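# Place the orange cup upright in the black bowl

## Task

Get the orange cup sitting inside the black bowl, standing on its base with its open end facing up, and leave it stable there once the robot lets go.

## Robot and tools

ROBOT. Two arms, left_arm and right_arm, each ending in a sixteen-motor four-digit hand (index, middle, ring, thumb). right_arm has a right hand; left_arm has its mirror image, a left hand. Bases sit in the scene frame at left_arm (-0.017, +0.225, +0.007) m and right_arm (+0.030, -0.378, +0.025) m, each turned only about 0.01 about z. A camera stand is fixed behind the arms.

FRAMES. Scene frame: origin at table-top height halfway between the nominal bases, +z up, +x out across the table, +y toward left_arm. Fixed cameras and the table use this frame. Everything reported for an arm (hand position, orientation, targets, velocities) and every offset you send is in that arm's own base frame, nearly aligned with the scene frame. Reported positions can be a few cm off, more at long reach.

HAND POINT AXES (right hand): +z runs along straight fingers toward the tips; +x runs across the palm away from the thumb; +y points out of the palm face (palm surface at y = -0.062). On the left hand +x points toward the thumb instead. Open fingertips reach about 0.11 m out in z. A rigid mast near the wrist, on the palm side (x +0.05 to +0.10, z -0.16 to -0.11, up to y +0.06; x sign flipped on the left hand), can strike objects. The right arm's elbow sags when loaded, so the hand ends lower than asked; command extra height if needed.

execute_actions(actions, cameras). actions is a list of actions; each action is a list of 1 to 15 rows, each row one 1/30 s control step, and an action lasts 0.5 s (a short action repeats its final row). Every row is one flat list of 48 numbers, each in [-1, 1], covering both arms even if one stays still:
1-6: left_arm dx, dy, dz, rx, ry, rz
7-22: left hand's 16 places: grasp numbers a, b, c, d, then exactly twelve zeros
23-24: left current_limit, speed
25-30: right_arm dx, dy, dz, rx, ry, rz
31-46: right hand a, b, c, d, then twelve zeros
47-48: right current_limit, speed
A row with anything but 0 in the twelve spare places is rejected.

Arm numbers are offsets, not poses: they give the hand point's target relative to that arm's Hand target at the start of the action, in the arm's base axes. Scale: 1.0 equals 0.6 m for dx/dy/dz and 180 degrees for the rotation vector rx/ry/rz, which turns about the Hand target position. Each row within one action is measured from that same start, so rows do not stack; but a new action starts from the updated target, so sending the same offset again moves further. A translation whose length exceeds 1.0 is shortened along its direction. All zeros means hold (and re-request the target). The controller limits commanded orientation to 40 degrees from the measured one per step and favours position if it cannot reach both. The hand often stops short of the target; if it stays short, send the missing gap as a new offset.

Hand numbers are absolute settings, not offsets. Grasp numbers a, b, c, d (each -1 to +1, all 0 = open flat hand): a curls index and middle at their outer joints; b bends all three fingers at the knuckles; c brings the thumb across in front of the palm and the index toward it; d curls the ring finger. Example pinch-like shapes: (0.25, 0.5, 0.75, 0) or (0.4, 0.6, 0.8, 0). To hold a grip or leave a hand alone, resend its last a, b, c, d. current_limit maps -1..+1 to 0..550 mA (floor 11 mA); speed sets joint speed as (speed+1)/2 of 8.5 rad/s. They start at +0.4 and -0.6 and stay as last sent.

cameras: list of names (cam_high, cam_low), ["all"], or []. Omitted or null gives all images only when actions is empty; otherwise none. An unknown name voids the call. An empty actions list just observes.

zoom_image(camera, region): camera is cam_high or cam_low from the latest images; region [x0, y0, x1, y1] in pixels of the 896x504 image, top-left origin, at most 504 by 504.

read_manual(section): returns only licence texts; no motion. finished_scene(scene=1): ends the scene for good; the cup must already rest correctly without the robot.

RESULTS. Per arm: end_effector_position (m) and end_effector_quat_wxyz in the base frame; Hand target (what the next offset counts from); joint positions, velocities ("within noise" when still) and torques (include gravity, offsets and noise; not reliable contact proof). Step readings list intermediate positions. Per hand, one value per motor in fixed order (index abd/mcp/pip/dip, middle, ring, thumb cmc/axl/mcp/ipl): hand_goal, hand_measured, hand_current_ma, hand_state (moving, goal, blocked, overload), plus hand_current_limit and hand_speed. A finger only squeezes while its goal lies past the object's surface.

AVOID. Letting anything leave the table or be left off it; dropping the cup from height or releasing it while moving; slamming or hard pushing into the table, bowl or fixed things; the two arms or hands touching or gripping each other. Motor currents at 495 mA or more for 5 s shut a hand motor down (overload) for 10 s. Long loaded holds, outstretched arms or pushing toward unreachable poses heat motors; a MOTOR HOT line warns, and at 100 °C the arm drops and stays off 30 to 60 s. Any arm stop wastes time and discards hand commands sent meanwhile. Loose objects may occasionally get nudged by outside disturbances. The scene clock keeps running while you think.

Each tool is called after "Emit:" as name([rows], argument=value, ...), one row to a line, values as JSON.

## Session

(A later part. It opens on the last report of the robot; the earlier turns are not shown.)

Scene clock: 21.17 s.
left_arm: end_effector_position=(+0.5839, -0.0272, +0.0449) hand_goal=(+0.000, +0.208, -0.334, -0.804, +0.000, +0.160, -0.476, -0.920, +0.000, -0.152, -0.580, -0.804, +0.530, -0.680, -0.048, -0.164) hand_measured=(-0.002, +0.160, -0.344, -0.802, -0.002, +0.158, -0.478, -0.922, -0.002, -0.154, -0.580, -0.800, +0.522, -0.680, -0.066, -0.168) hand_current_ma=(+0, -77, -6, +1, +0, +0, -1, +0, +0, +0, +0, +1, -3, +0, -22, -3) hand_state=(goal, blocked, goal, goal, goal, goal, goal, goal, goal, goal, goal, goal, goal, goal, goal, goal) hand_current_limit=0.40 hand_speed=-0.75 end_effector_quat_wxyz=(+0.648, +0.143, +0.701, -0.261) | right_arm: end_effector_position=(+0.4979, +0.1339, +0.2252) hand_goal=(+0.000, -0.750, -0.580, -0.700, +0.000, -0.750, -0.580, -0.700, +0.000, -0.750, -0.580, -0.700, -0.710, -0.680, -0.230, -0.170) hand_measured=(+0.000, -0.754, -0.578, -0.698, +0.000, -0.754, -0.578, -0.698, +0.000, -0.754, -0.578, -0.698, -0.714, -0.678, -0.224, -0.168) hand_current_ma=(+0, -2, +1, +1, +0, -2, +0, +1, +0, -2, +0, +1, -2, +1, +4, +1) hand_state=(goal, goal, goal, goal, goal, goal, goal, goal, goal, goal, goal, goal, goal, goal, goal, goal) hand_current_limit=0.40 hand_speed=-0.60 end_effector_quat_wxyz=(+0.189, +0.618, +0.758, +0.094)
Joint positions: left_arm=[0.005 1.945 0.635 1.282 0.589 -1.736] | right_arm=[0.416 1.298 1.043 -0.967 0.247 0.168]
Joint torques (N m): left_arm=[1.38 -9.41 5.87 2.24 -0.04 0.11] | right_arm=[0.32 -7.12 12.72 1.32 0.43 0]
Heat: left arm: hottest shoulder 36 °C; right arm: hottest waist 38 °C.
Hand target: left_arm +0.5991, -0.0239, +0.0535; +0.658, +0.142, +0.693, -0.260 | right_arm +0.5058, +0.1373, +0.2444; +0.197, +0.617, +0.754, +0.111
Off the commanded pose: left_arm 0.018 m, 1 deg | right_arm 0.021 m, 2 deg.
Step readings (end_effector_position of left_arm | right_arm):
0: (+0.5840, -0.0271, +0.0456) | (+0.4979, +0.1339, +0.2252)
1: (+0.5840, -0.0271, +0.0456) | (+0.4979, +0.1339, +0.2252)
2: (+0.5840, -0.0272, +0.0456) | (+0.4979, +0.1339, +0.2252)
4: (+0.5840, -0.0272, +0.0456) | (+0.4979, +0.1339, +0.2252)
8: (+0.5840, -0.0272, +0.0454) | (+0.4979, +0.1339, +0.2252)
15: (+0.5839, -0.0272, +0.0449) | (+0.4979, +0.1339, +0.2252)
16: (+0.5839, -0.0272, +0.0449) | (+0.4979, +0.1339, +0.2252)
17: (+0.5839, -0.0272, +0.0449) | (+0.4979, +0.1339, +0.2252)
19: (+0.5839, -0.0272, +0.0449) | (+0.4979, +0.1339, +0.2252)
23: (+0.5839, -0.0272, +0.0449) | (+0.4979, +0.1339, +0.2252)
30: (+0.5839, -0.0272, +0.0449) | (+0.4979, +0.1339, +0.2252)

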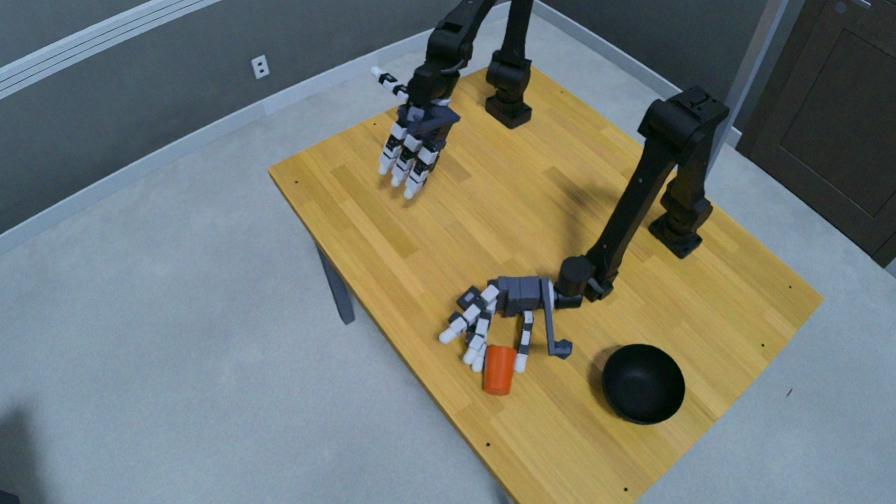

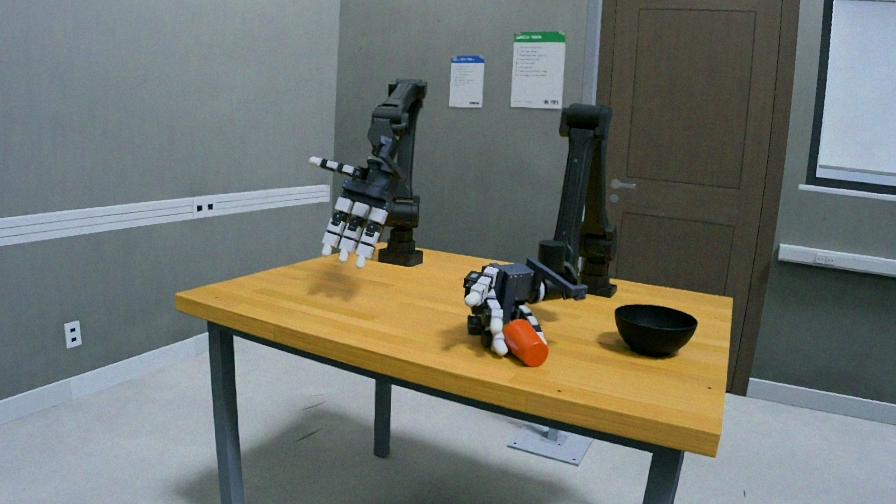

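Emit:
execute_actions([
  [[-0.01,0,0.005,0,0,0,0,0.62,0.74,0,0,0,0,0,0,0,0,0,0,0,0,0,0.4,-0.75,0,0,0,0,0,0,0,0,0,0,0,0,0,0,0,0,0,0,0,0,0,0,0.4,-0.6]],
  [[0,0,0.03,0,0,0,0,0.62,0.74,0,0,0,0,0,0,0,0,0,0,0,0,0,0.4,-0.75,0,0,0,0,0,0,0,0,0,0,0,0,0,0,0,0,0,0,0,0,0,0,0.4,-0.6]],
  [[0,0,0.05,0,0,0,0,0.62,0.74,0,0,0,0,0,0,0,0,0,0,0,0,0,0.4,-0.75,0,0,0,0,0,0,0,0,0,0,0,0,0,0,0,0,0,0,0,0,0,0,0.4,-0.6]],
], cameras=["all"])

Emit:
zoom_image(camera="cam_high", region=[420, 260, 600, 410])

Emit:
zoom_image(camera="cam_low", region=[420, 240, 600, 380])

Scene clock: 26.30 s.
left_arm: end_effector_position=(+0.5872, -0.0275, +0.0961) hand_goal=(+0.000, +0.346, -0.360, -0.824, +0.000, +0.334, -0.456, -0.922, +0.000, -0.006, -0.580, -0.824, +0.548, -0.680, -0.046, -0.184) hand_measured=(-0.002, +0.228, -0.392, -0.822, -0.002, +0.332, -0.458, -0.922, -0.002, -0.008, -0.580, -0.820, +0.534, -0.678, -0.096, -0.196) hand_current_ma=(+0, -336, -37, +1, +0, +0, -1, +0, +0, +0, +0, +1, -10, +0, -115, -13) hand_state=(goal, blocked, blocked, goal, goal, goal, goal, goal, goal, goal, goal, goal, goal, goal, blocked, goal) hand_current_limit=0.40 hand_speed=-0.75 end_effector_quat_wxyz=(+0.653, +0.144, +0.696, -0.262) | right_arm: end_effector_position=(+0.4979, +0.1339, +0.2252) hand_goal=(+0.000, -0.750, -0.580, -0.700, +0.000, -0.750, -0.580, -0.700, +0.000, -0.750, -0.580, -0.700, -0.710, -0.680, -0.230, -0.170) hand_measured=(+0.000, -0.754, -0.578, -0.698, +0.000, -0.754, -0.578, -0.698, +0.000, -0.754, -0.578, -0.698, -0.714, -0.678, -0.224, -0.168) hand_current_ma=(+0, -2, +1, +1, +0, -2, +0, +1, +0, -2, +0, +1, -2, +1, +4, +1) hand_state=(goal, goal, goal, goal, goal, goal, goal, goal, goal, goal, goal, goal, goal, goal, goal, goal) hand_current_limit=0.40 hand_speed=-0.60 end_effector_quat_wxyz=(+0.189, +0.618, +0.758, +0.094)
Joint positions: left_arm=[0.005 1.788 0.635 1.14 0.59 -1.741] | right_arm=[0.416 1.298 1.043 -0.967 0.247 0.168]
Joint torques (N m): left_arm=[1.38 -9.88 5.3 1.91 -0.09 0.17] | right_arm=[0.26 -7.06 12.71 1.32 0.42 0.01]
Heat: left arm: hottest shoulder 37 °C; right arm: hottest waist 38 °C.
Hand target: left_arm +0.5931, -0.0240, +0.1045; +0.658, +0.142, +0.693, -0.260 | right_arm +0.5058, +0.1373, +0.2444; +0.197, +0.617, +0.754, +0.111
Off the commanded pose: left_arm 0.011 m, 1 deg | right_arm 0.021 m, 2 deg.
Step readings (end_effector_position of left_arm | right_arm):
0: (+0.5839, -0.0272, +0.0449) | (+0.4979, +0.1339, +0.2252)
1: (+0.5839, -0.0272, +0.0449) | (+0.4979, +0.1339, +0.2252)
2: (+0.5839, -0.0273, +0.0449) | (+0.4979, +0.1339, +0.2252)
4: (+0.5839, -0.0273, +0.0449) | (+0.4979, +0.1339, +0.2252)
8: (+0.5839, -0.0273, +0.0449) | (+0.4979, +0.1339, +0.2252)
15: (+0.5839, -0.0273, +0.0449) | (+0.4979, +0.1339, +0.2252)
16: (+0.5839, -0.0273, +0.0449) | (+0.4979, +0.1339, +0.2252)
17: (+0.5839, -0.0273, +0.0450) | (+0.4979, +0.1339, +0.2252)
19: (+0.5840, -0.0273, +0.0461) | (+0.4979, +0.1339, +0.2252)
23: (+0.5851, -0.0274, +0.0554) | (+0.4979, +0.1339, +0.2252)
30: (+0.5859, -0.0274, +0.0622) | (+0.4979, +0.1339, +0.2252)
31: (+0.5858, -0.0274, +0.0618) | (+0.4979, +0.1339, +0.2252)
32: (+0.5857, -0.0274, +0.0617) | (+0.4979, +0.1339, +0.2252)
34: (+0.5855, -0.0274, +0.0641) | (+0.4979, +0.1339, +0.2252)
38: (+0.5868, -0.0274, +0.0843) | (+0.4979, +0.1339, +0.2252)
45: (+0.5873, -0.0275, +0.0965) | (+0.4979, +0.1339, +0.2252)

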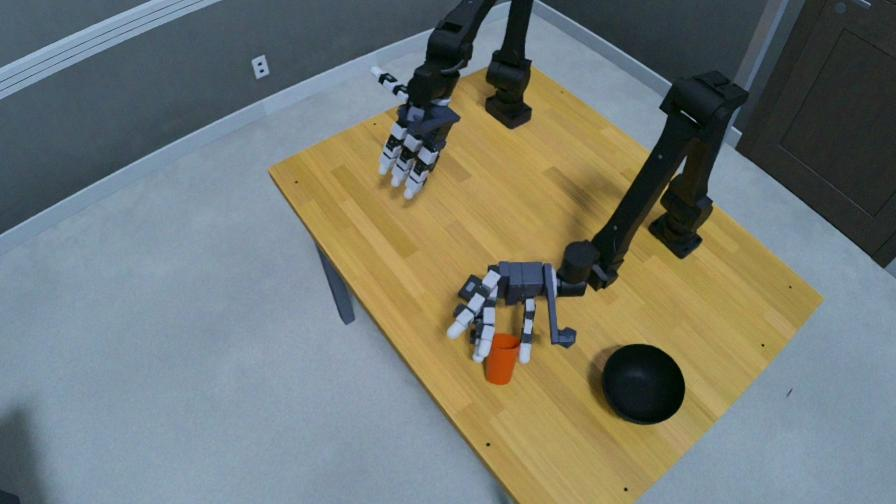

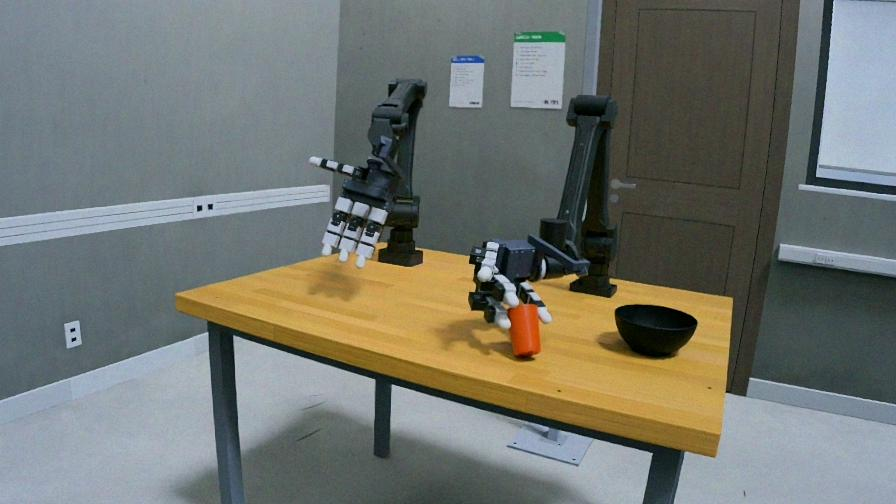

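Scaled by 2.800 from the camera's 896x504 image, which has a finer 1280x720 frame.

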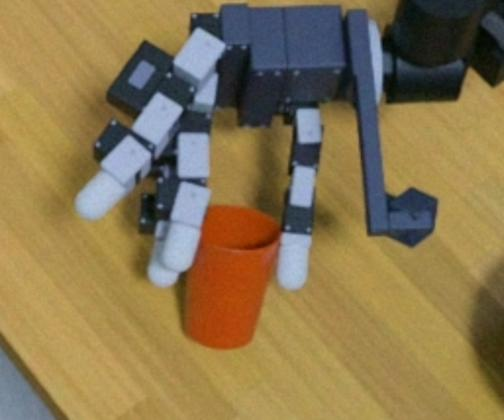

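Scaled by 2.800 from the camera's 896x504 image, which has a finer 1280x720 frame.

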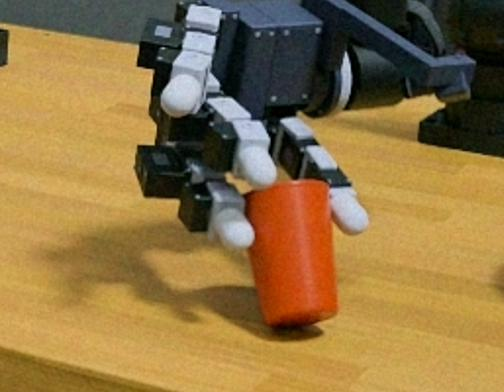

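Emit:
execute_actions([
  [[-0.005,0.005,0.07,0,0,0,0,0.62,0.74,0,0,0,0,0,0,0,0,0,0,0,0,0,0.4,-0.75,0,0,0,0,0,0,0,0,0,0,0,0,0,0,0,0,0,0,0,0,0,0,0.4,-0.6]],
  [[-0.025,0.03,0.06,0,0,0,0,0.62,0.74,0,0,0,0,0,0,0,0,0,0,0,0,0,0.4,-0.75,0,0,0,0,0,0,0,0,0,0,0,0,0,0,0,0,0,0,0,0,0,0,0.4,-0.6]],
  [[-0.04,0.045,0.03,-0.0118,0.0114,0.0007,0,0.62,0.74,0,0,0,0,0,0,0,0,0,0,0,0,0,0.4,-0.75,0,0,0,0,0,0,0,0,0,0,0,0,0,0,0,0,0,0,0,0,0,0,0.4,-0.6]],
], cameras=["all"])

Emit:
zoom_image(camera="cam_high", region=[420, 230, 600, 380])

Emit:
zoom_image(camera="cam_low", region=[440, 200, 620, 340])

Scene clock: 30.60 s.
left_arm: end_effector_position=(+0.5534, +0.0202, +0.1985) hand_goal=(+0.000, +0.346, -0.360, -0.824, +0.000, +0.334, -0.456, -0.922, +0.000, -0.006, -0.580, -0.824, +0.548, -0.680, -0.046, -0.184) hand_measured=(-0.008, +0.228, -0.392, -0.822, -0.002, +0.334, -0.458, -0.922, -0.002, -0.006, -0.580, -0.822, +0.536, -0.678, -0.096, -0.196) hand_current_ma=(-3, -332, -38, +1, +0, +0, -1, +0, -1, +0, +0, +1, -8, +0, -115, -13) hand_state=(goal, blocked, blocked, goal, goal, goal, goal, goal, goal, goal, goal, goal, goal, goal, blocked, goal) hand_current_limit=0.40 hand_speed=-0.75 end_effector_quat_wxyz=(+0.647, +0.128, +0.699, -0.274) | right_arm: end_effector_position=(+0.4979, +0.1339, +0.2252) hand_goal=(+0.000, -0.750, -0.580, -0.700, +0.000, -0.750, -0.580, -0.700, +0.000, -0.750, -0.580, -0.700, -0.710, -0.680, -0.230, -0.170) hand_measured=(+0.000, -0.754, -0.578, -0.698, +0.000, -0.754, -0.578, -0.698, +0.000, -0.754, -0.578, -0.698, -0.714, -0.678, -0.224, -0.168) hand_current_ma=(+0, -2, +1, +1, +0, -2, +0, +1, +0, -2, +0, +1, -2, +1, +4, +1) hand_state=(goal, goal, goal, goal, goal, goal, goal, goal, goal, goal, goal, goal, goal, goal, goal, goal) hand_current_limit=0.40 hand_speed=-0.60 end_effector_quat_wxyz=(+0.189, +0.618, +0.758, +0.094)
Joint positions: left_arm=[0.138 1.409 0.614 0.78 0.72 -1.78] | right_arm=[0.416 1.298 1.043 -0.967 0.247 0.168]
Joint torques (N m): left_arm=[1.44 -7.53 5.98 2.13 0.02 0.13] | right_arm=[0.26 -7 12.7 1.33 0.43 0]
Heat: left arm: hottest shoulder 37 °C; right arm: hottest waist 38 °C.
Hand target: left_arm +0.5511, +0.0240, +0.2006; +0.648, +0.124, +0.699, -0.274 | right_arm +0.5058, +0.1373, +0.2444; +0.197, +0.617, +0.754, +0.111
Off the commanded pose: left_arm 0.005 m, 0 deg | right_arm 0.021 m, 2 deg.
Step readings (end_effector_position of left_arm | right_arm):
0: (+0.5872, -0.0275, +0.0961) | (+0.4979, +0.1339, +0.2252)
1: (+0.5872, -0.0275, +0.0960) | (+0.4979, +0.1339, +0.2252)
2: (+0.5869, -0.0277, +0.0962) | (+0.4979, +0.1339, +0.2252)
4: (+0.5858, -0.0279, +0.0991) | (+0.4979, +0.1339, +0.2252)
8: (+0.5847, -0.0283, +0.1230) | (+0.4979, +0.1339, +0.2252)
15: (+0.5834, -0.0284, +0.1378) | (+0.4979, +0.1339, +0.2252)
16: (+0.5832, -0.0285, +0.1366) | (+0.4979, +0.1339, +0.2252)
17: (+0.5826, -0.0287, +0.1357) | (+0.4979, +0.1339, +0.2252)
19: (+0.5803, -0.0269, +0.1374) | (+0.4979, +0.1339, +0.2252)
23: (+0.5773, -0.0148, +0.1623) | (+0.4979, +0.1339, +0.2252)
30: (+0.5745, -0.0079, +0.1809) | (+0.4979, +0.1339, +0.2252)
31: (+0.5742, -0.0082, +0.1798) | (+0.4979, +0.1339, +0.2252)
32: (+0.5735, -0.0080, +0.1785) | (+0.4979, +0.1339, +0.2252)
34: (+0.5689, -0.0062, +0.1776) | (+0.4979, +0.1339, +0.2252)
38: (+0.5581, +0.0102, +0.1884) | (+0.4979, +0.1339, +0.2252)
45: (+0.5539, +0.0207, +0.2008) | (+0.4979, +0.1339, +0.2252)

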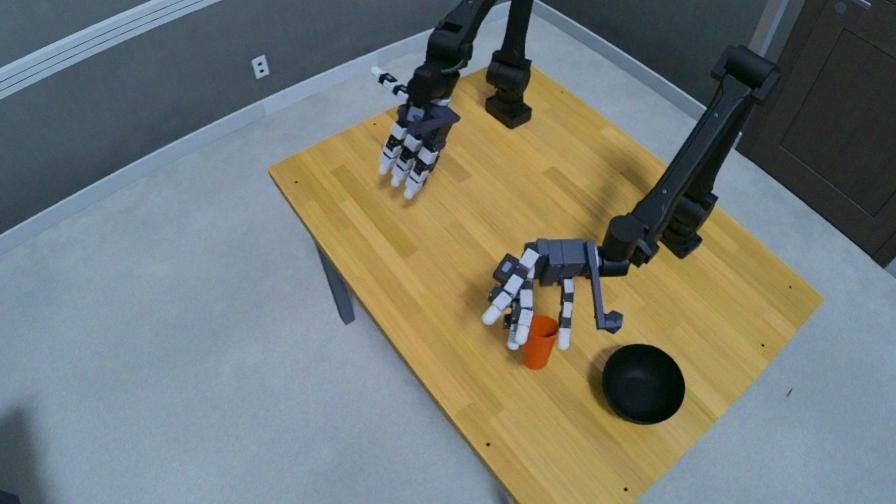

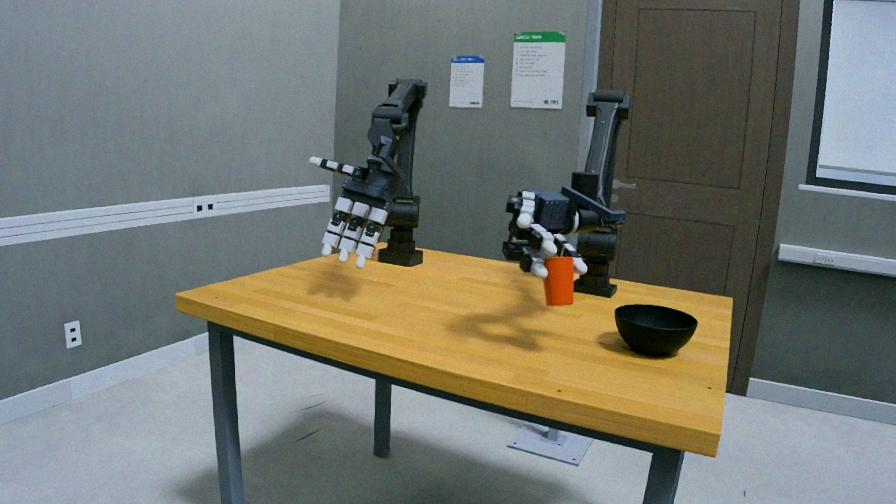

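Scaled by 2.800 from the camera's 896x504 image, which has a finer 1280x720 frame.

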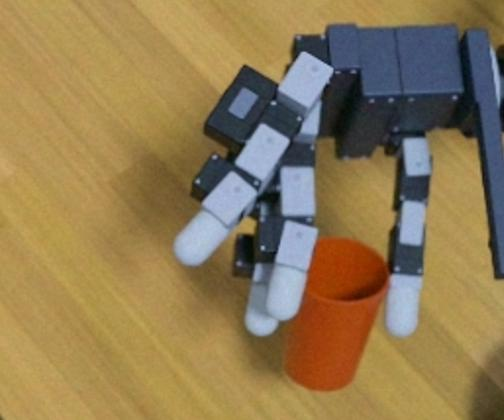

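Scaled by 2.800 from the camera's 896x504 image, which has a finer 1280x720 frame.

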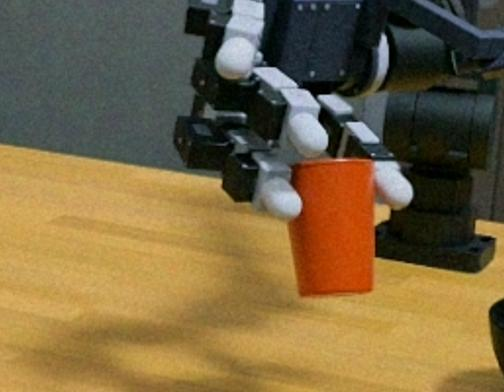

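Emit:
execute_actions([
  [[-0.05,0.055,0.004,-0.0165,0.016,0.001,0,0.62,0.74,0,0,0,0,0,0,0,0,0,0,0,0,0,0.4,-0.75,0,0,0,0,0,0,0,0,0,0,0,0,0,0,0,0,0,0,0,0,0,0,0.4,-0.6]],
  [[-0.055,0.063,0.004,-0.0165,0.016,0.001,0,0.62,0.74,0,0,0,0,0,0,0,0,0,0,0,0,0,0.4,-0.75,0,0,0,0,0,0,0,0,0,0,0,0,0,0,0,0,0,0,0,0,0,0,0.4,-0.6]],
  [[-0.055,0.063,0.004,-0.0165,0.016,0.001,0,0.62,0.74,0,0,0,0,0,0,0,0,0,0,0,0,0,0.4,-0.75,0,0,0,0,0,0,0,0,0,0,0,0,0,0,0,0,0,0,0,0,0,0,0.4,-0.6]],
  [[-0.05,0.06,0.004,-0.0165,0.016,0.001,0,0.62,0.74,0,0,0,0,0,0,0,0,0,0,0,0,0,0.4,-0.75,0,0,0,0,0,0,0,0,0,0,0,0,0,0,0,0,0,0,0,0,0,0,0.4,-0.6]],
], cameras=["all"])

Emit:
zoom_image(camera="cam_high", region=[520, 230, 720, 430])

Emit:
zoom_image(camera="cam_low", region=[540, 190, 740, 370])

Scene clock: 33.43 s.
left_arm: end_effector_position=(+0.4183, +0.1586, +0.1870) hand_goal=(+0.000, +0.346, -0.360, -0.824, +0.000, +0.334, -0.456, -0.922, +0.000, -0.006, -0.580, -0.824, +0.548, -0.680, -0.046, -0.184) hand_measured=(-0.008, +0.228, -0.394, -0.822, -0.002, +0.334, -0.458, -0.922, -0.002, -0.004, -0.580, -0.822, +0.536, -0.678, -0.096, -0.196) hand_current_ma=(-3, -328, -40, +1, +0, +0, +0, +0, -1, +1, +0, +1, -8, +0, -116, -13) hand_state=(goal, blocked, blocked, goal, goal, goal, goal, goal, goal, goal, goal, goal, goal, goal, blocked, goal) hand_current_limit=0.40 hand_speed=-0.75 end_effector_quat_wxyz=(+0.570, +0.006, +0.734, -0.368) | right_arm: end_effector_position=(+0.4979, +0.1339, +0.2252) hand_goal=(+0.000, -0.750, -0.580, -0.700, +0.000, -0.750, -0.580, -0.700, +0.000, -0.750, -0.580, -0.700, -0.710, -0.680, -0.230, -0.170) hand_measured=(+0.000, -0.754, -0.578, -0.698, +0.000, -0.754, -0.578, -0.698, +0.000, -0.754, -0.578, -0.698, -0.714, -0.678, -0.224, -0.168) hand_current_ma=(+0, -2, +1, +1, +0, -2, +0, +1, +0, -2, +0, +1, -2, +1, +4, +1) hand_state=(goal, goal, goal, goal, goal, goal, goal, goal, goal, goal, goal, goal, goal, goal, goal, goal) hand_current_limit=0.40 hand_speed=-0.60 end_effector_quat_wxyz=(+0.189, +0.618, +0.758, +0.094)
Joint positions: left_arm=[0.688 1.163 0.546 0.36 1.261 -1.89] | right_arm=[0.416 1.298 1.043 -0.967 0.247 0.168]
Joint torques (N m): left_arm=[1.49 -5.36 9.18 1.63 0.3 0.31] | right_arm=[0.32 -7 12.71 1.32 0.42 0]
Heat: left arm: hottest shoulder 37 °C; right arm: hottest waist 38 °C.
Hand target: left_arm +0.4251, +0.1685, +0.2101; +0.586, +0.024, +0.730, -0.352 | right_arm +0.5058, +0.1373, +0.2444; +0.197, +0.617, +0.754, +0.111
Off the commanded pose: left_arm 0.026 m, 3 deg | right_arm 0.021 m, 2 deg.
Step readings (end_effector_position of left_arm | right_arm):
0: (+0.5534, +0.0202, +0.1985) | (+0.4979, +0.1339, +0.2252)
1: (+0.5533, +0.0199, +0.1983) | (+0.4979, +0.1339, +0.2252)
2: (+0.5520, +0.0200, +0.1974) | (+0.4979, +0.1339, +0.2252)
4: (+0.5449, +0.0224, +0.1951) | (+0.4979, +0.1339, +0.2252)
8: (+0.5299, +0.0426, +0.1960) | (+0.4979, +0.1339, +0.2252)
15: (+0.5248, +0.0544, +0.2014) | (+0.4979, +0.1339, +0.2252)
16: (+0.5245, +0.0538, +0.2008) | (+0.4979, +0.1339, +0.2252)
17: (+0.5227, +0.0540, +0.1996) | (+0.4979, +0.1339, +0.2252)
19: (+0.5147, +0.0558, +0.1976) | (+0.4979, +0.1339, +0.2252)
23: (+0.4985, +0.0801, +0.1999) | (+0.4979, +0.1339, +0.2252)
30: (+0.4913, +0.0924, +0.2031) | (+0.4979, +0.1339, +0.2252)
31: (+0.4909, +0.0917, +0.2023) | (+0.4979, +0.1339, +0.2252)
32: (+0.4889, +0.0916, +0.2015) | (+0.4979, +0.1339, +0.2252)
34: (+0.4812, +0.0938, +0.2002) | (+0.4979, +0.1339, +0.2252)
38: (+0.4656, +0.1194, +0.2031) | (+0.4979, +0.1339, +0.2252)
45: (+0.4569, +0.1295, +0.2022) | (+0.4979, +0.1339, +0.2252)
46: (+0.4565, +0.1290, +0.2016) | (+0.4979, +0.1339, +0.2252)
47: (+0.4542, +0.1286, +0.2006) | (+0.4979, +0.1339, +0.2252)
49: (+0.4461, +0.1300, +0.1986) | (+0.4979, +0.1339, +0.2252)
53: (+0.4294, +0.1536, +0.1960) | (+0.4979, +0.1339, +0.2252)
60: (+0.4193, +0.1594, +0.1886) | (+0.4979, +0.1339, +0.2252)

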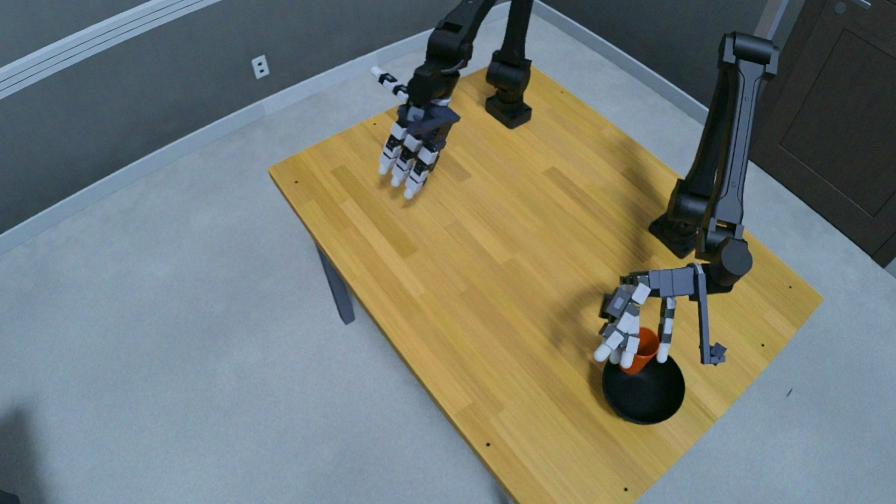

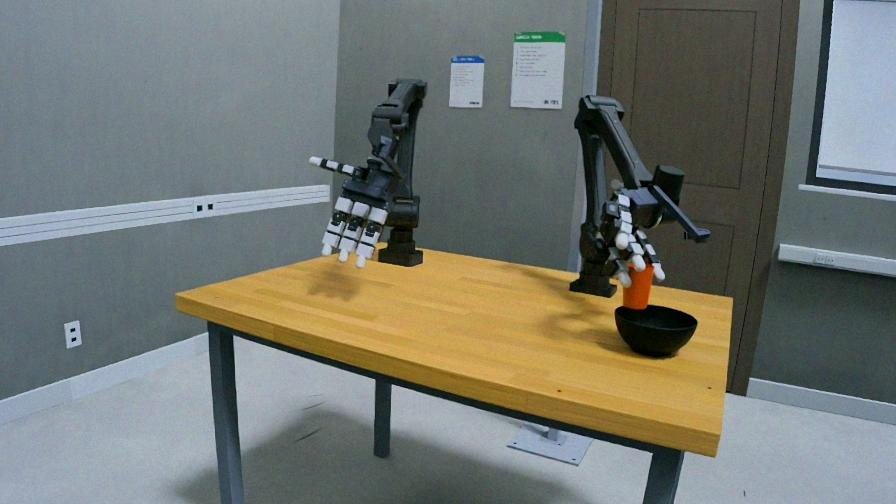

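Scaled by 2.520 from the camera's 896x504 image, which has a finer 1280x720 frame.

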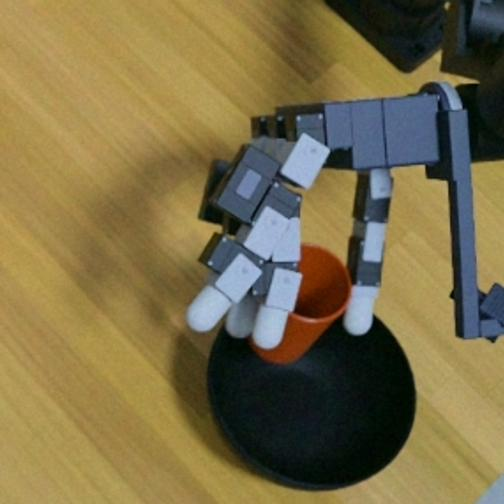

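Scaled by 2.520 from the camera's 896x504 image, which has a finer 1280x720 frame.

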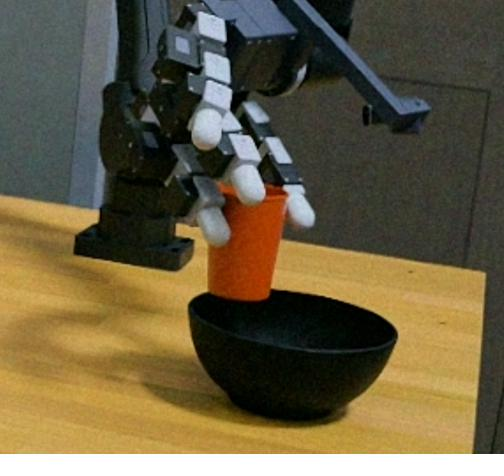

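Emit:
execute_actions([
  [[-0.014,0.03,0.008,-0.008,0.0076,0.0005,0,0.62,0.74,0,0,0,0,0,0,0,0,0,0,0,0,0,0.4,-0.75,0,0,0,0,0,0,0,0,0,0,0,0,0,0,0,0,0,0,0,0,0,0,0.4,-0.6]],
  [[-0.012,0.029,0.002,-0.008,0.0076,0.0005,0,0.62,0.74,0,0,0,0,0,0,0,0,0,0,0,0,0,0.4,-0.75,0,0,0,0,0,0,0,0,0,0,0,0,0,0,0,0,0,0,0,0,0,0,0.4,-0.6]],
], cameras=["all"])

Emit:
zoom_image(camera="cam_high", region=[540, 250, 720, 430])

Emit:
zoom_image(camera="cam_low", region=[560, 200, 740, 370])

Scene clock: 36.07 s.
left_arm: end_effector_position=(+0.3955, +0.1847, +0.1863) hand_goal=(+0.000, +0.346, -0.360, -0.824, +0.000, +0.334, -0.456, -0.922, +0.000, -0.006, -0.580, -0.824, +0.548, -0.680, -0.046, -0.184) hand_measured=(-0.008, +0.228, -0.394, -0.822, -0.002, +0.334, -0.458, -0.922, -0.002, -0.004, -0.580, -0.822, +0.536, -0.678, -0.096, -0.196) hand_current_ma=(-3, -328, -40, +1, +0, +0, +0, +0, -1, +1, +0, +1, -8, +0, -116, -13) hand_state=(goal, blocked, blocked, goal, goal, goal, goal, goal, goal, goal, goal, goal, goal, goal, blocked, goal) hand_current_limit=0.40 hand_speed=-0.75 end_effector_quat_wxyz=(+0.552, -0.022, +0.737, -0.390) | right_arm: end_effector_position=(+0.4979, +0.1339, +0.2252) hand_goal=(+0.000, -0.750, -0.580, -0.700, +0.000, -0.750, -0.580, -0.700, +0.000, -0.750, -0.580, -0.700, -0.710, -0.680, -0.230, -0.170) hand_measured=(+0.000, -0.754, -0.578, -0.698, +0.000, -0.754, -0.578, -0.698, +0.000, -0.754, -0.578, -0.698, -0.714, -0.678, -0.224, -0.168) hand_current_ma=(+0, -2, +1, +1, +0, -2, +0, +1, +0, -2, +0, +1, -2, +1, +4, +1) hand_state=(goal, goal, goal, goal, goal, goal, goal, goal, goal, goal, goal, goal, goal, goal, goal, goal) hand_current_limit=0.40 hand_speed=-0.60 end_effector_quat_wxyz=(+0.189, +0.618, +0.758, +0.094)
Joint positions: left_arm=[0.798 1.161 0.6 0.125 1.364 -1.788] | right_arm=[0.416 1.298 1.043 -0.967 0.247 0.168]
Joint torques (N m): left_arm=[1.73 -4.19 11.38 1.44 0.5 0.29] | right_arm=[0.32 -7.12 12.74 1.32 0.42 0]
Heat: left arm: hottest shoulder 37 °C; right arm: hottest waist 38 °C.
Hand target: left_arm +0.4095, +0.2040, +0.2162; +0.569, +0.000, +0.734, -0.370 | right_arm +0.5058, +0.1373, +0.2444; +0.197, +0.617, +0.754, +0.111
Off the commanded pose: left_arm 0.038 m, 4 deg | right_arm 0.021 m, 2 deg.
Step readings (end_effector_position of left_arm | right_arm):
0: (+0.4184, +0.1586, +0.1870) | (+0.4979, +0.1339, +0.2252)
1: (+0.4182, +0.1585, +0.1870) | (+0.4979, +0.1339, +0.2252)
2: (+0.4171, +0.1577, +0.1863) | (+0.4979, +0.1339, +0.2252)
4: (+0.4129, +0.1573, +0.1842) | (+0.4979, +0.1339, +0.2252)
8: (+0.4050, +0.1645, +0.1788) | (+0.4979, +0.1339, +0.2252)
15: (+0.4022, +0.1677, +0.1771) | (+0.4979, +0.1339, +0.2252)
16: (+0.4023, +0.1678, +0.1777) | (+0.4979, +0.1339, +0.2252)
17: (+0.4018, +0.1678, +0.1784) | (+0.4979, +0.1339, +0.2252)
19: (+0.3998, +0.1691, +0.1802) | (+0.4979, +0.1339, +0.2252)
23: (+0.3965, +0.1800, +0.1846) | (+0.4979, +0.1339, +0.2252)
30: (+0.3957, +0.1848, +0.1872) | (+0.4979, +0.1339, +0.2252)

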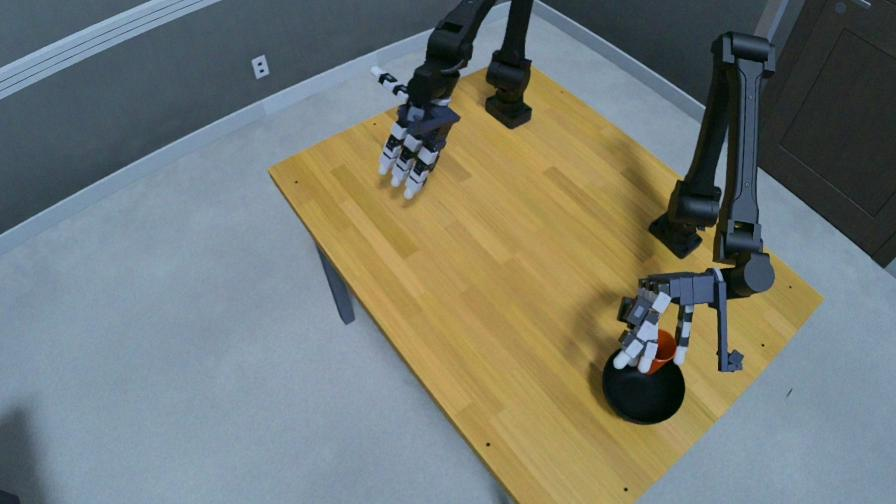

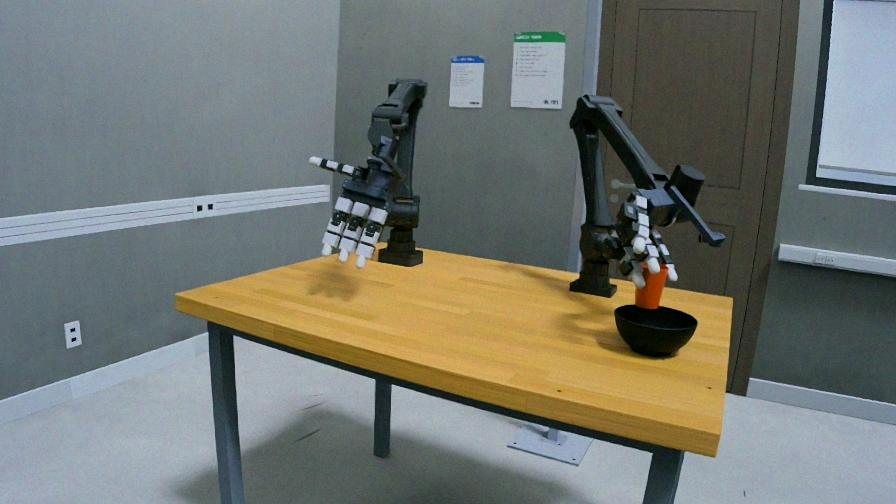

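Scaled by 2.800 from the camera's 896x504 image, which has a finer 1280x720 frame.

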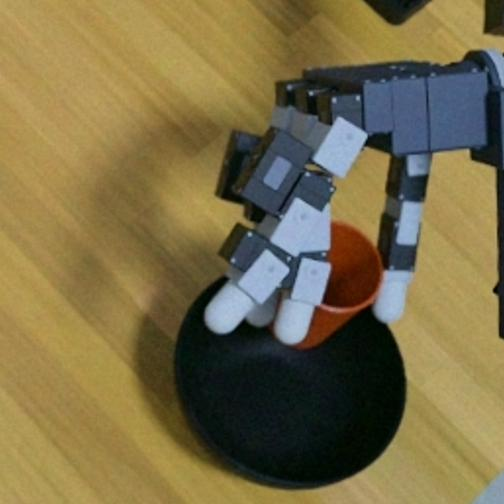

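Scaled by 2.800 from the camera's 896x504 image, which has a finer 1280x720 frame.

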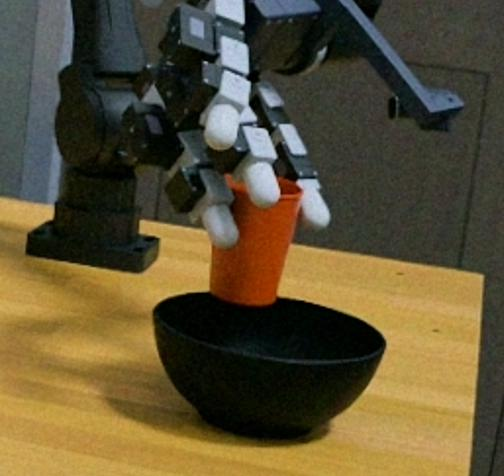

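Emit:
execute_actions([
  [[0.016,0.02,-0.02,0,0,0,0,0.62,0.74,0,0,0,0,0,0,0,0,0,0,0,0,0,0.4,-0.75,0,0,0,0,0,0,0,0,0,0,0,0,0,0,0,0,0,0,0,0,0,0,0.4,-0.6]],
  [[0,0,-0.03,0,0,0,0,0.62,0.74,0,0,0,0,0,0,0,0,0,0,0,0,0,0.4,-0.75,0,0,0,0,0,0,0,0,0,0,0,0,0,0,0,0,0,0,0,0,0,0,0.4,-0.6]],
], cameras=["all"])

Emit:
zoom_image(camera="cam_high", region=[540, 270, 720, 450])

Emit:
zoom_image(camera="cam_low", region=[560, 200, 740, 370])

Scene clock: 37.90 s.
left_arm: end_effector_position=(+0.4087, +0.1990, +0.1653) hand_goal=(+0.000, +0.346, -0.360, -0.824, +0.000, +0.334, -0.456, -0.922, +0.000, -0.006, -0.580, -0.824, +0.548, -0.680, -0.046, -0.184) hand_measured=(-0.008, +0.228, -0.394, -0.822, -0.002, +0.334, -0.458, -0.922, -0.002, -0.004, -0.580, -0.822, +0.536, -0.678, -0.096, -0.196) hand_current_ma=(-3, -328, -40, +1, +0, +0, +0, +0, -1, +1, +0, +1, -8, +0, -116, -13) hand_state=(goal, blocked, blocked, goal, goal, goal, goal, goal, goal, goal, goal, goal, goal, goal, blocked, goal) hand_current_limit=0.40 hand_speed=-0.75 end_effector_quat_wxyz=(+0.551, -0.019, +0.738, -0.390) | right_arm: end_effector_position=(+0.4979, +0.1339, +0.2252) hand_goal=(+0.000, -0.750, -0.580, -0.700, +0.000, -0.750, -0.580, -0.700, +0.000, -0.750, -0.580, -0.700, -0.710, -0.680, -0.230, -0.170) hand_measured=(+0.000, -0.754, -0.578, -0.698, +0.000, -0.754, -0.578, -0.698, +0.000, -0.754, -0.578, -0.698, -0.714, -0.678, -0.224, -0.168) hand_current_ma=(+0, -2, +1, +1, +0, -2, +0, +1, +0, -2, +0, +1, -2, +1, +4, +1) hand_state=(goal, goal, goal, goal, goal, goal, goal, goal, goal, goal, goal, goal, goal, goal, goal, goal) hand_current_limit=0.40 hand_speed=-0.60 end_effector_quat_wxyz=(+0.189, +0.618, +0.758, +0.094)
Joint positions: left_arm=[0.8 1.263 0.621 0.176 1.37 -1.753] | right_arm=[0.416 1.298 1.043 -0.967 0.247 0.168]
Joint torques (N m): left_arm=[1.85 -5.13 9.37 2.48 0.46 0.23] | right_arm=[0.26 -7.06 12.7 1.35 0.42 0]
Heat: left arm: hottest shoulder 37 °C; right arm: hottest waist 38 °C.
Hand target: left_arm +0.4191, +0.2159, +0.1863; +0.569, +0.000, +0.734, -0.370 | right_arm +0.5058, +0.1373, +0.2444; +0.197, +0.617, +0.754, +0.111
Off the commanded pose: left_arm 0.029 m, 4 deg | right_arm 0.021 m, 2 deg.
Step readings (end_effector_position of left_arm | right_arm):
0: (+0.3955, +0.1847, +0.1863) | (+0.4979, +0.1339, +0.2252)
1: (+0.3955, +0.1848, +0.1862) | (+0.4979, +0.1339, +0.2252)
2: (+0.3959, +0.1848, +0.1862) | (+0.4979, +0.1339, +0.2252)
4: (+0.3979, +0.1867, +0.1840) | (+0.4979, +0.1339, +0.2252)
8: (+0.4021, +0.1919, +0.1753) | (+0.4979, +0.1339, +0.2252)
15: (+0.4030, +0.1930, +0.1712) | (+0.4979, +0.1339, +0.2252)
16: (+0.4031, +0.1931, +0.1713) | (+0.4979, +0.1339, +0.2252)
17: (+0.4033, +0.1933, +0.1712) | (+0.4979, +0.1339, +0.2252)
19: (+0.4045, +0.1946, +0.1710) | (+0.4979, +0.1339, +0.2252)
23: (+0.4068, +0.1970, +0.1662) | (+0.4979, +0.1339, +0.2252)
30: (+0.4083, +0.1986, +0.1646) | (+0.4979, +0.1339, +0.2252)

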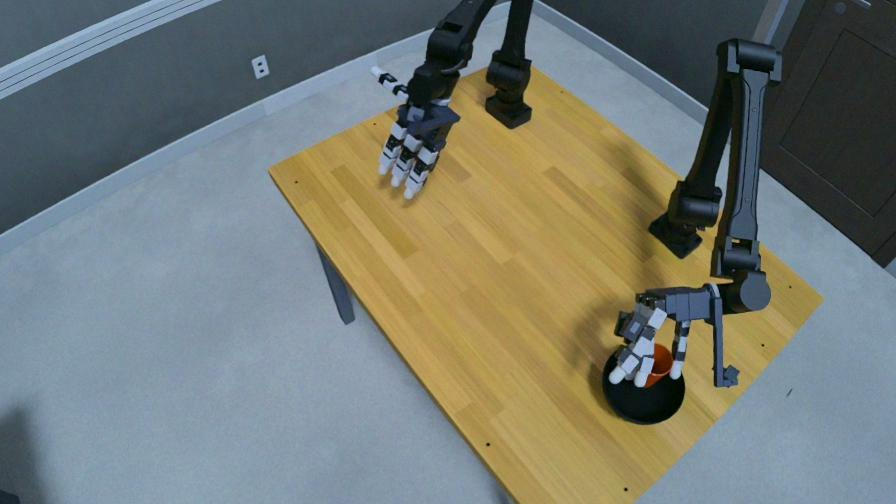

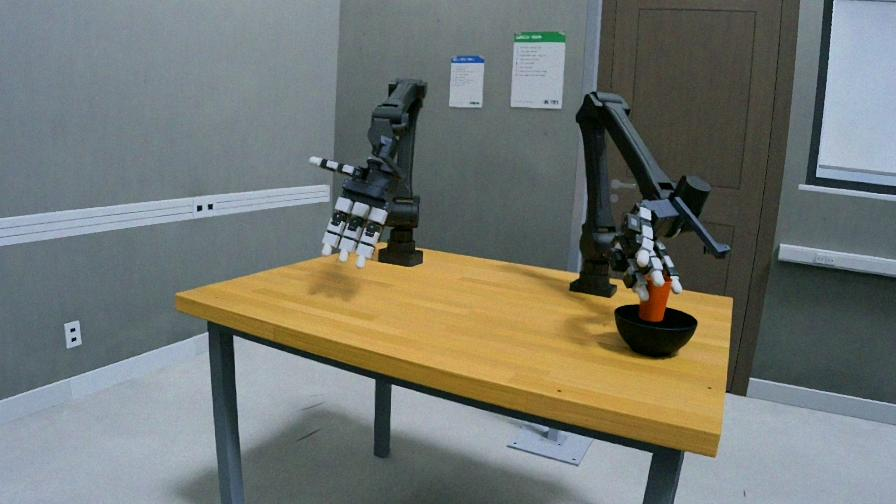

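Scaled by 2.800 from the camera's 896x504 image, which has a finer 1280x720 frame.

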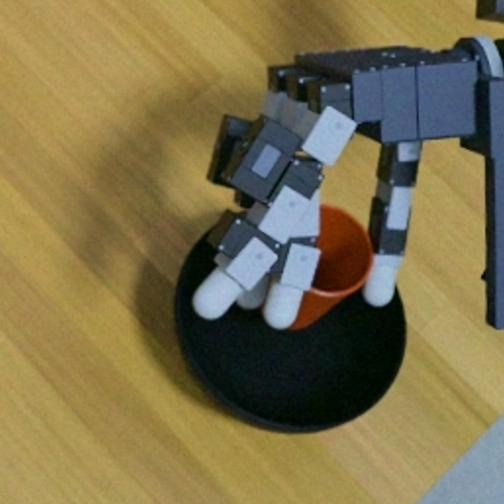

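Scaled by 2.800 from the camera's 896x504 image, which has a finer 1280x720 frame.

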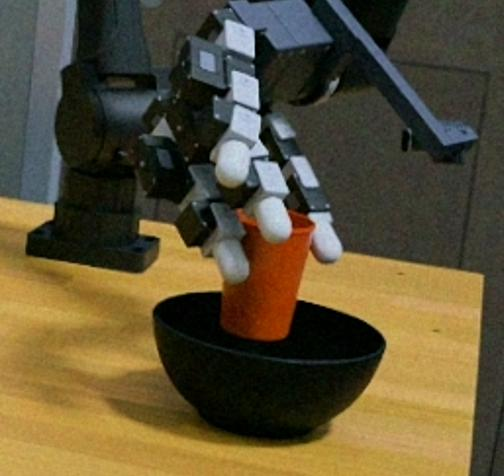

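Emit:
execute_actions([
  [[-0.003,-0.002,-0.035,0,0,0,0,0.62,0.74,0,0,0,0,0,0,0,0,0,0,0,0,0,0.4,-0.75,0,0,0,0,0,0,0,0,0,0,0,0,0,0,0,0,0,0,0,0,0,0,0.4,-0.6]],
  [[-0.002,-0.001,-0.03,0,0,0,0,0.62,0.74,0,0,0,0,0,0,0,0,0,0,0,0,0,0.4,-0.75,0,0,0,0,0,0,0,0,0,0,0,0,0,0,0,0,0,0,0,0,0,0,0.4,-0.6]],
], cameras=["all"])

Emit:
zoom_image(camera="cam_high", region=[540, 270, 720, 450])

Emit:
zoom_image(camera="cam_low", region=[560, 200, 740, 370])

Scene clock: 39.57 s.
left_arm: end_effector_position=(+0.4186, +0.2092, +0.1478) hand_goal=(+0.000, +0.346, -0.360, -0.824, +0.000, +0.334, -0.456, -0.922, +0.000, -0.006, -0.580, -0.824, +0.548, -0.680, -0.046, -0.184) hand_measured=(-0.008, +0.228, -0.394, -0.822, -0.002, +0.334, -0.458, -0.922, -0.002, -0.004, -0.580, -0.822, +0.536, -0.678, -0.096, -0.196) hand_current_ma=(-3, -328, -40, +1, +0, +0, +0, +0, -1, +1, +0, +1, -8, +0, -116, -13) hand_state=(goal, blocked, blocked, goal, goal, goal, goal, goal, goal, goal, goal, goal, goal, goal, blocked, goal) hand_current_limit=0.40 hand_speed=-0.75 end_effector_quat_wxyz=(+0.563, -0.001, +0.736, -0.376) | right_arm: end_effector_position=(+0.4979, +0.1339, +0.2252) hand_goal=(+0.000, -0.750, -0.580, -0.700, +0.000, -0.750, -0.580, -0.700, +0.000, -0.750, -0.580, -0.700, -0.710, -0.680, -0.230, -0.170) hand_measured=(+0.000, -0.754, -0.578, -0.698, +0.000, -0.754, -0.578, -0.698, +0.000, -0.754, -0.578, -0.698, -0.714, -0.678, -0.224, -0.168) hand_current_ma=(+0, -2, +1, +1, +0, -2, +0, +1, +0, -2, +0, +1, -2, +1, +4, +1) hand_state=(goal, goal, goal, goal, goal, goal, goal, goal, goal, goal, goal, goal, goal, goal, goal, goal) hand_current_limit=0.40 hand_speed=-0.60 end_effector_quat_wxyz=(+0.189, +0.618, +0.758, +0.094)
Joint positions: left_arm=[0.8 1.345 0.611 0.304 1.37 -1.738] | right_arm=[0.416 1.298 1.043 -0.967 0.247 0.168]
Joint torques (N m): left_arm=[1.9 -5.71 5.71 2.55 0.49 0.18] | right_arm=[0.26 -7.12 12.68 1.32 0.42 0]
Heat: left arm: hottest shoulder 36 °C; right arm: hottest waist 38 °C.
Hand target: left_arm +0.4161, +0.2141, +0.1473; +0.569, +0.000, +0.734, -0.370 | right_arm +0.5058, +0.1373, +0.2444; +0.197, +0.617, +0.754, +0.111
Off the commanded pose: left_arm 0.005 m, 1 deg | right_arm 0.021 m, 2 deg.
Step readings (end_effector_position of left_arm | right_arm):
0: (+0.4087, +0.1990, +0.1653) | (+0.4979, +0.1339, +0.2252)
1: (+0.4087, +0.1990, +0.1654) | (+0.4979, +0.1339, +0.2252)
2: (+0.4091, +0.1994, +0.1655) | (+0.4979, +0.1339, +0.2252)
4: (+0.4106, +0.2010, +0.1647) | (+0.4979, +0.1339, +0.2252)
8: (+0.4131, +0.2036, +0.1588) | (+0.4979, +0.1339, +0.2252)
15: (+0.4150, +0.2055, +0.1577) | (+0.4979, +0.1339, +0.2252)
16: (+0.4151, +0.2057, +0.1581) | (+0.4979, +0.1339, +0.2252)
17: (+0.4155, +0.2061, +0.1583) | (+0.4979, +0.1339, +0.2252)
19: (+0.4168, +0.2074, +0.1576) | (+0.4979, +0.1339, +0.2252)
23: (+0.4184, +0.2091, +0.1515) | (+0.4979, +0.1339, +0.2252)
30: (+0.4179, +0.2086, +0.1465) | (+0.4979, +0.1339, +0.2252)

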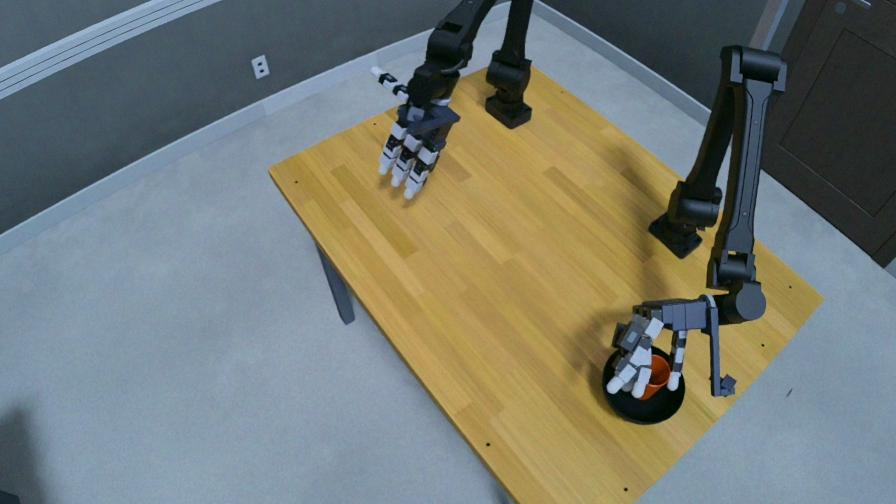

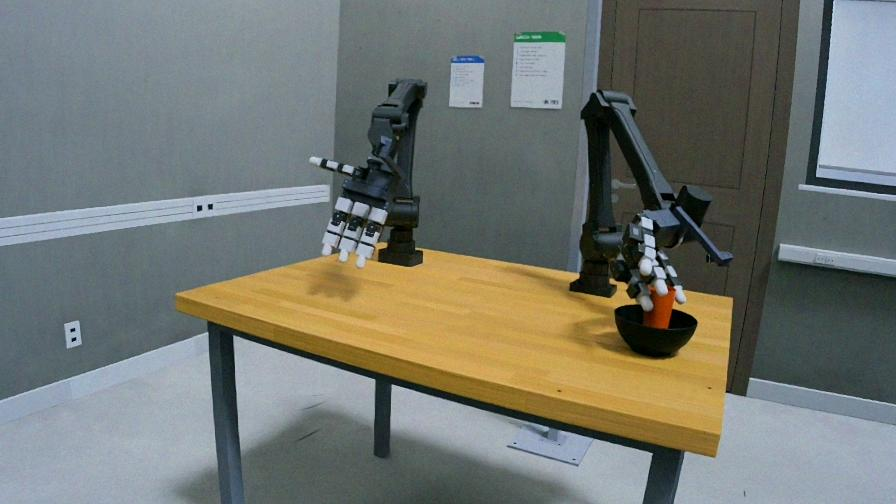

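Scaled by 2.800 from the camera's 896x504 image, which has a finer 1280x720 frame.

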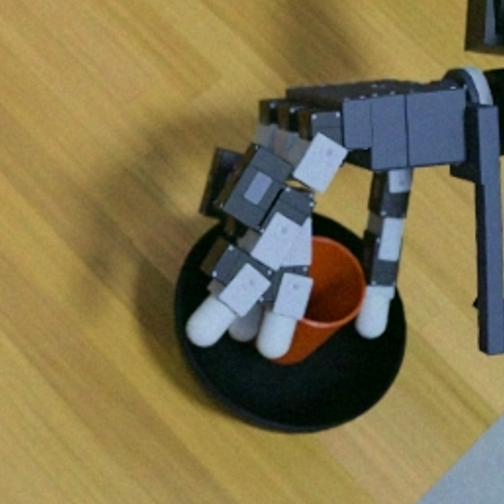

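Scaled by 2.800 from the camera's 896x504 image, which has a finer 1280x720 frame.

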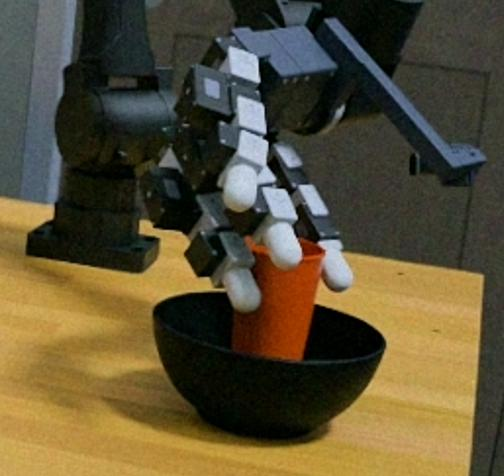

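Emit:
execute_actions([
  [[-0.024,-0.028,-0.015,0,0,0,0,0.62,0.74,0,0,0,0,0,0,0,0,0,0,0,0,0,0.4,-0.75,0,0,0,0,0,0,0,0,0,0,0,0,0,0,0,0,0,0,0,0,0,0,0.4,-0.6]],
], cameras=[])

Scene clock: 40.60 s.
left_arm: end_effector_position=(+0.4037, +0.1940, +0.1323) hand_goal=(+0.000, +0.346, -0.360, -0.824, +0.000, +0.334, -0.456, -0.922, +0.000, -0.006, -0.580, -0.824, +0.548, -0.680, -0.046, -0.184) hand_measured=(-0.008, +0.228, -0.394, -0.822, -0.002, +0.334, -0.458, -0.922, -0.002, -0.004, -0.580, -0.822, +0.536, -0.678, -0.096, -0.196) hand_current_ma=(-3, -328, -40, +1, +0, +0, +0, +0, -1, +1, +0, +1, -8, +0, -116, -13) hand_state=(goal, blocked, blocked, goal, goal, goal, goal, goal, goal, goal, goal, goal, goal, goal, blocked, goal) hand_current_limit=0.40 hand_speed=-0.75 end_effector_quat_wxyz=(+0.561, -0.003, +0.736, -0.378) | right_arm: end_effector_position=(+0.4979, +0.1339, +0.2252) hand_goal=(+0.000, -0.750, -0.580, -0.700, +0.000, -0.750, -0.580, -0.700, +0.000, -0.750, -0.580, -0.700, -0.710, -0.680, -0.230, -0.170) hand_measured=(+0.000, -0.754, -0.578, -0.698, +0.000, -0.754, -0.578, -0.698, +0.000, -0.754, -0.578, -0.698, -0.714, -0.678, -0.224, -0.168) hand_current_ma=(+0, -2, +1, +1, +0, -2, +0, +1, +0, -2, +0, +1, -2, +1, +4, +1) hand_state=(goal, goal, goal, goal, goal, goal, goal, goal, goal, goal, goal, goal, goal, goal, goal, goal) hand_current_limit=0.40 hand_speed=-0.60 end_effector_quat_wxyz=(+0.189, +0.618, +0.758, +0.094)
Joint positions: left_arm=[0.8 1.325 0.542 0.345 1.37 -1.738] | right_arm=[0.416 1.298 1.043 -0.967 0.247 0.168]
Joint torques (N m): left_arm=[1.61 -6.3 5.52 2.48 0.37 0.1] | right_arm=[0.21 -6.95 12.7 1.32 0.41 0]
Heat: left arm: hottest shoulder 36 °C; right arm: hottest waist 38 °C.
Hand target: left_arm +0.4017, +0.1973, +0.1382; +0.569, +0.000, +0.734, -0.370 | right_arm +0.5058, +0.1373, +0.2444; +0.197, +0.617, +0.754, +0.111
Off the commanded pose: left_arm 0.007 m, 1 deg | right_arm 0.021 m, 2 deg.
Step readings (end_effector_position of left_arm | right_arm):
0: (+0.4186, +0.2092, +0.1478) | (+0.4979, +0.1339, +0.2252)
1: (+0.4184, +0.2091, +0.1475) | (+0.4979, +0.1339, +0.2252)
2: (+0.4178, +0.2084, +0.1465) | (+0.4979, +0.1339, +0.2252)
4: (+0.4142, +0.2047, +0.1421) | (+0.4979, +0.1339, +0.2252)
8: (+0.4045, +0.1948, +0.1300) | (+0.4979, +0.1339, +0.2252)
15: (+0.4032, +0.1934, +0.1304) | (+0.4979, +0.1339, +0.2252)
No camera images: "cameras" was empty.


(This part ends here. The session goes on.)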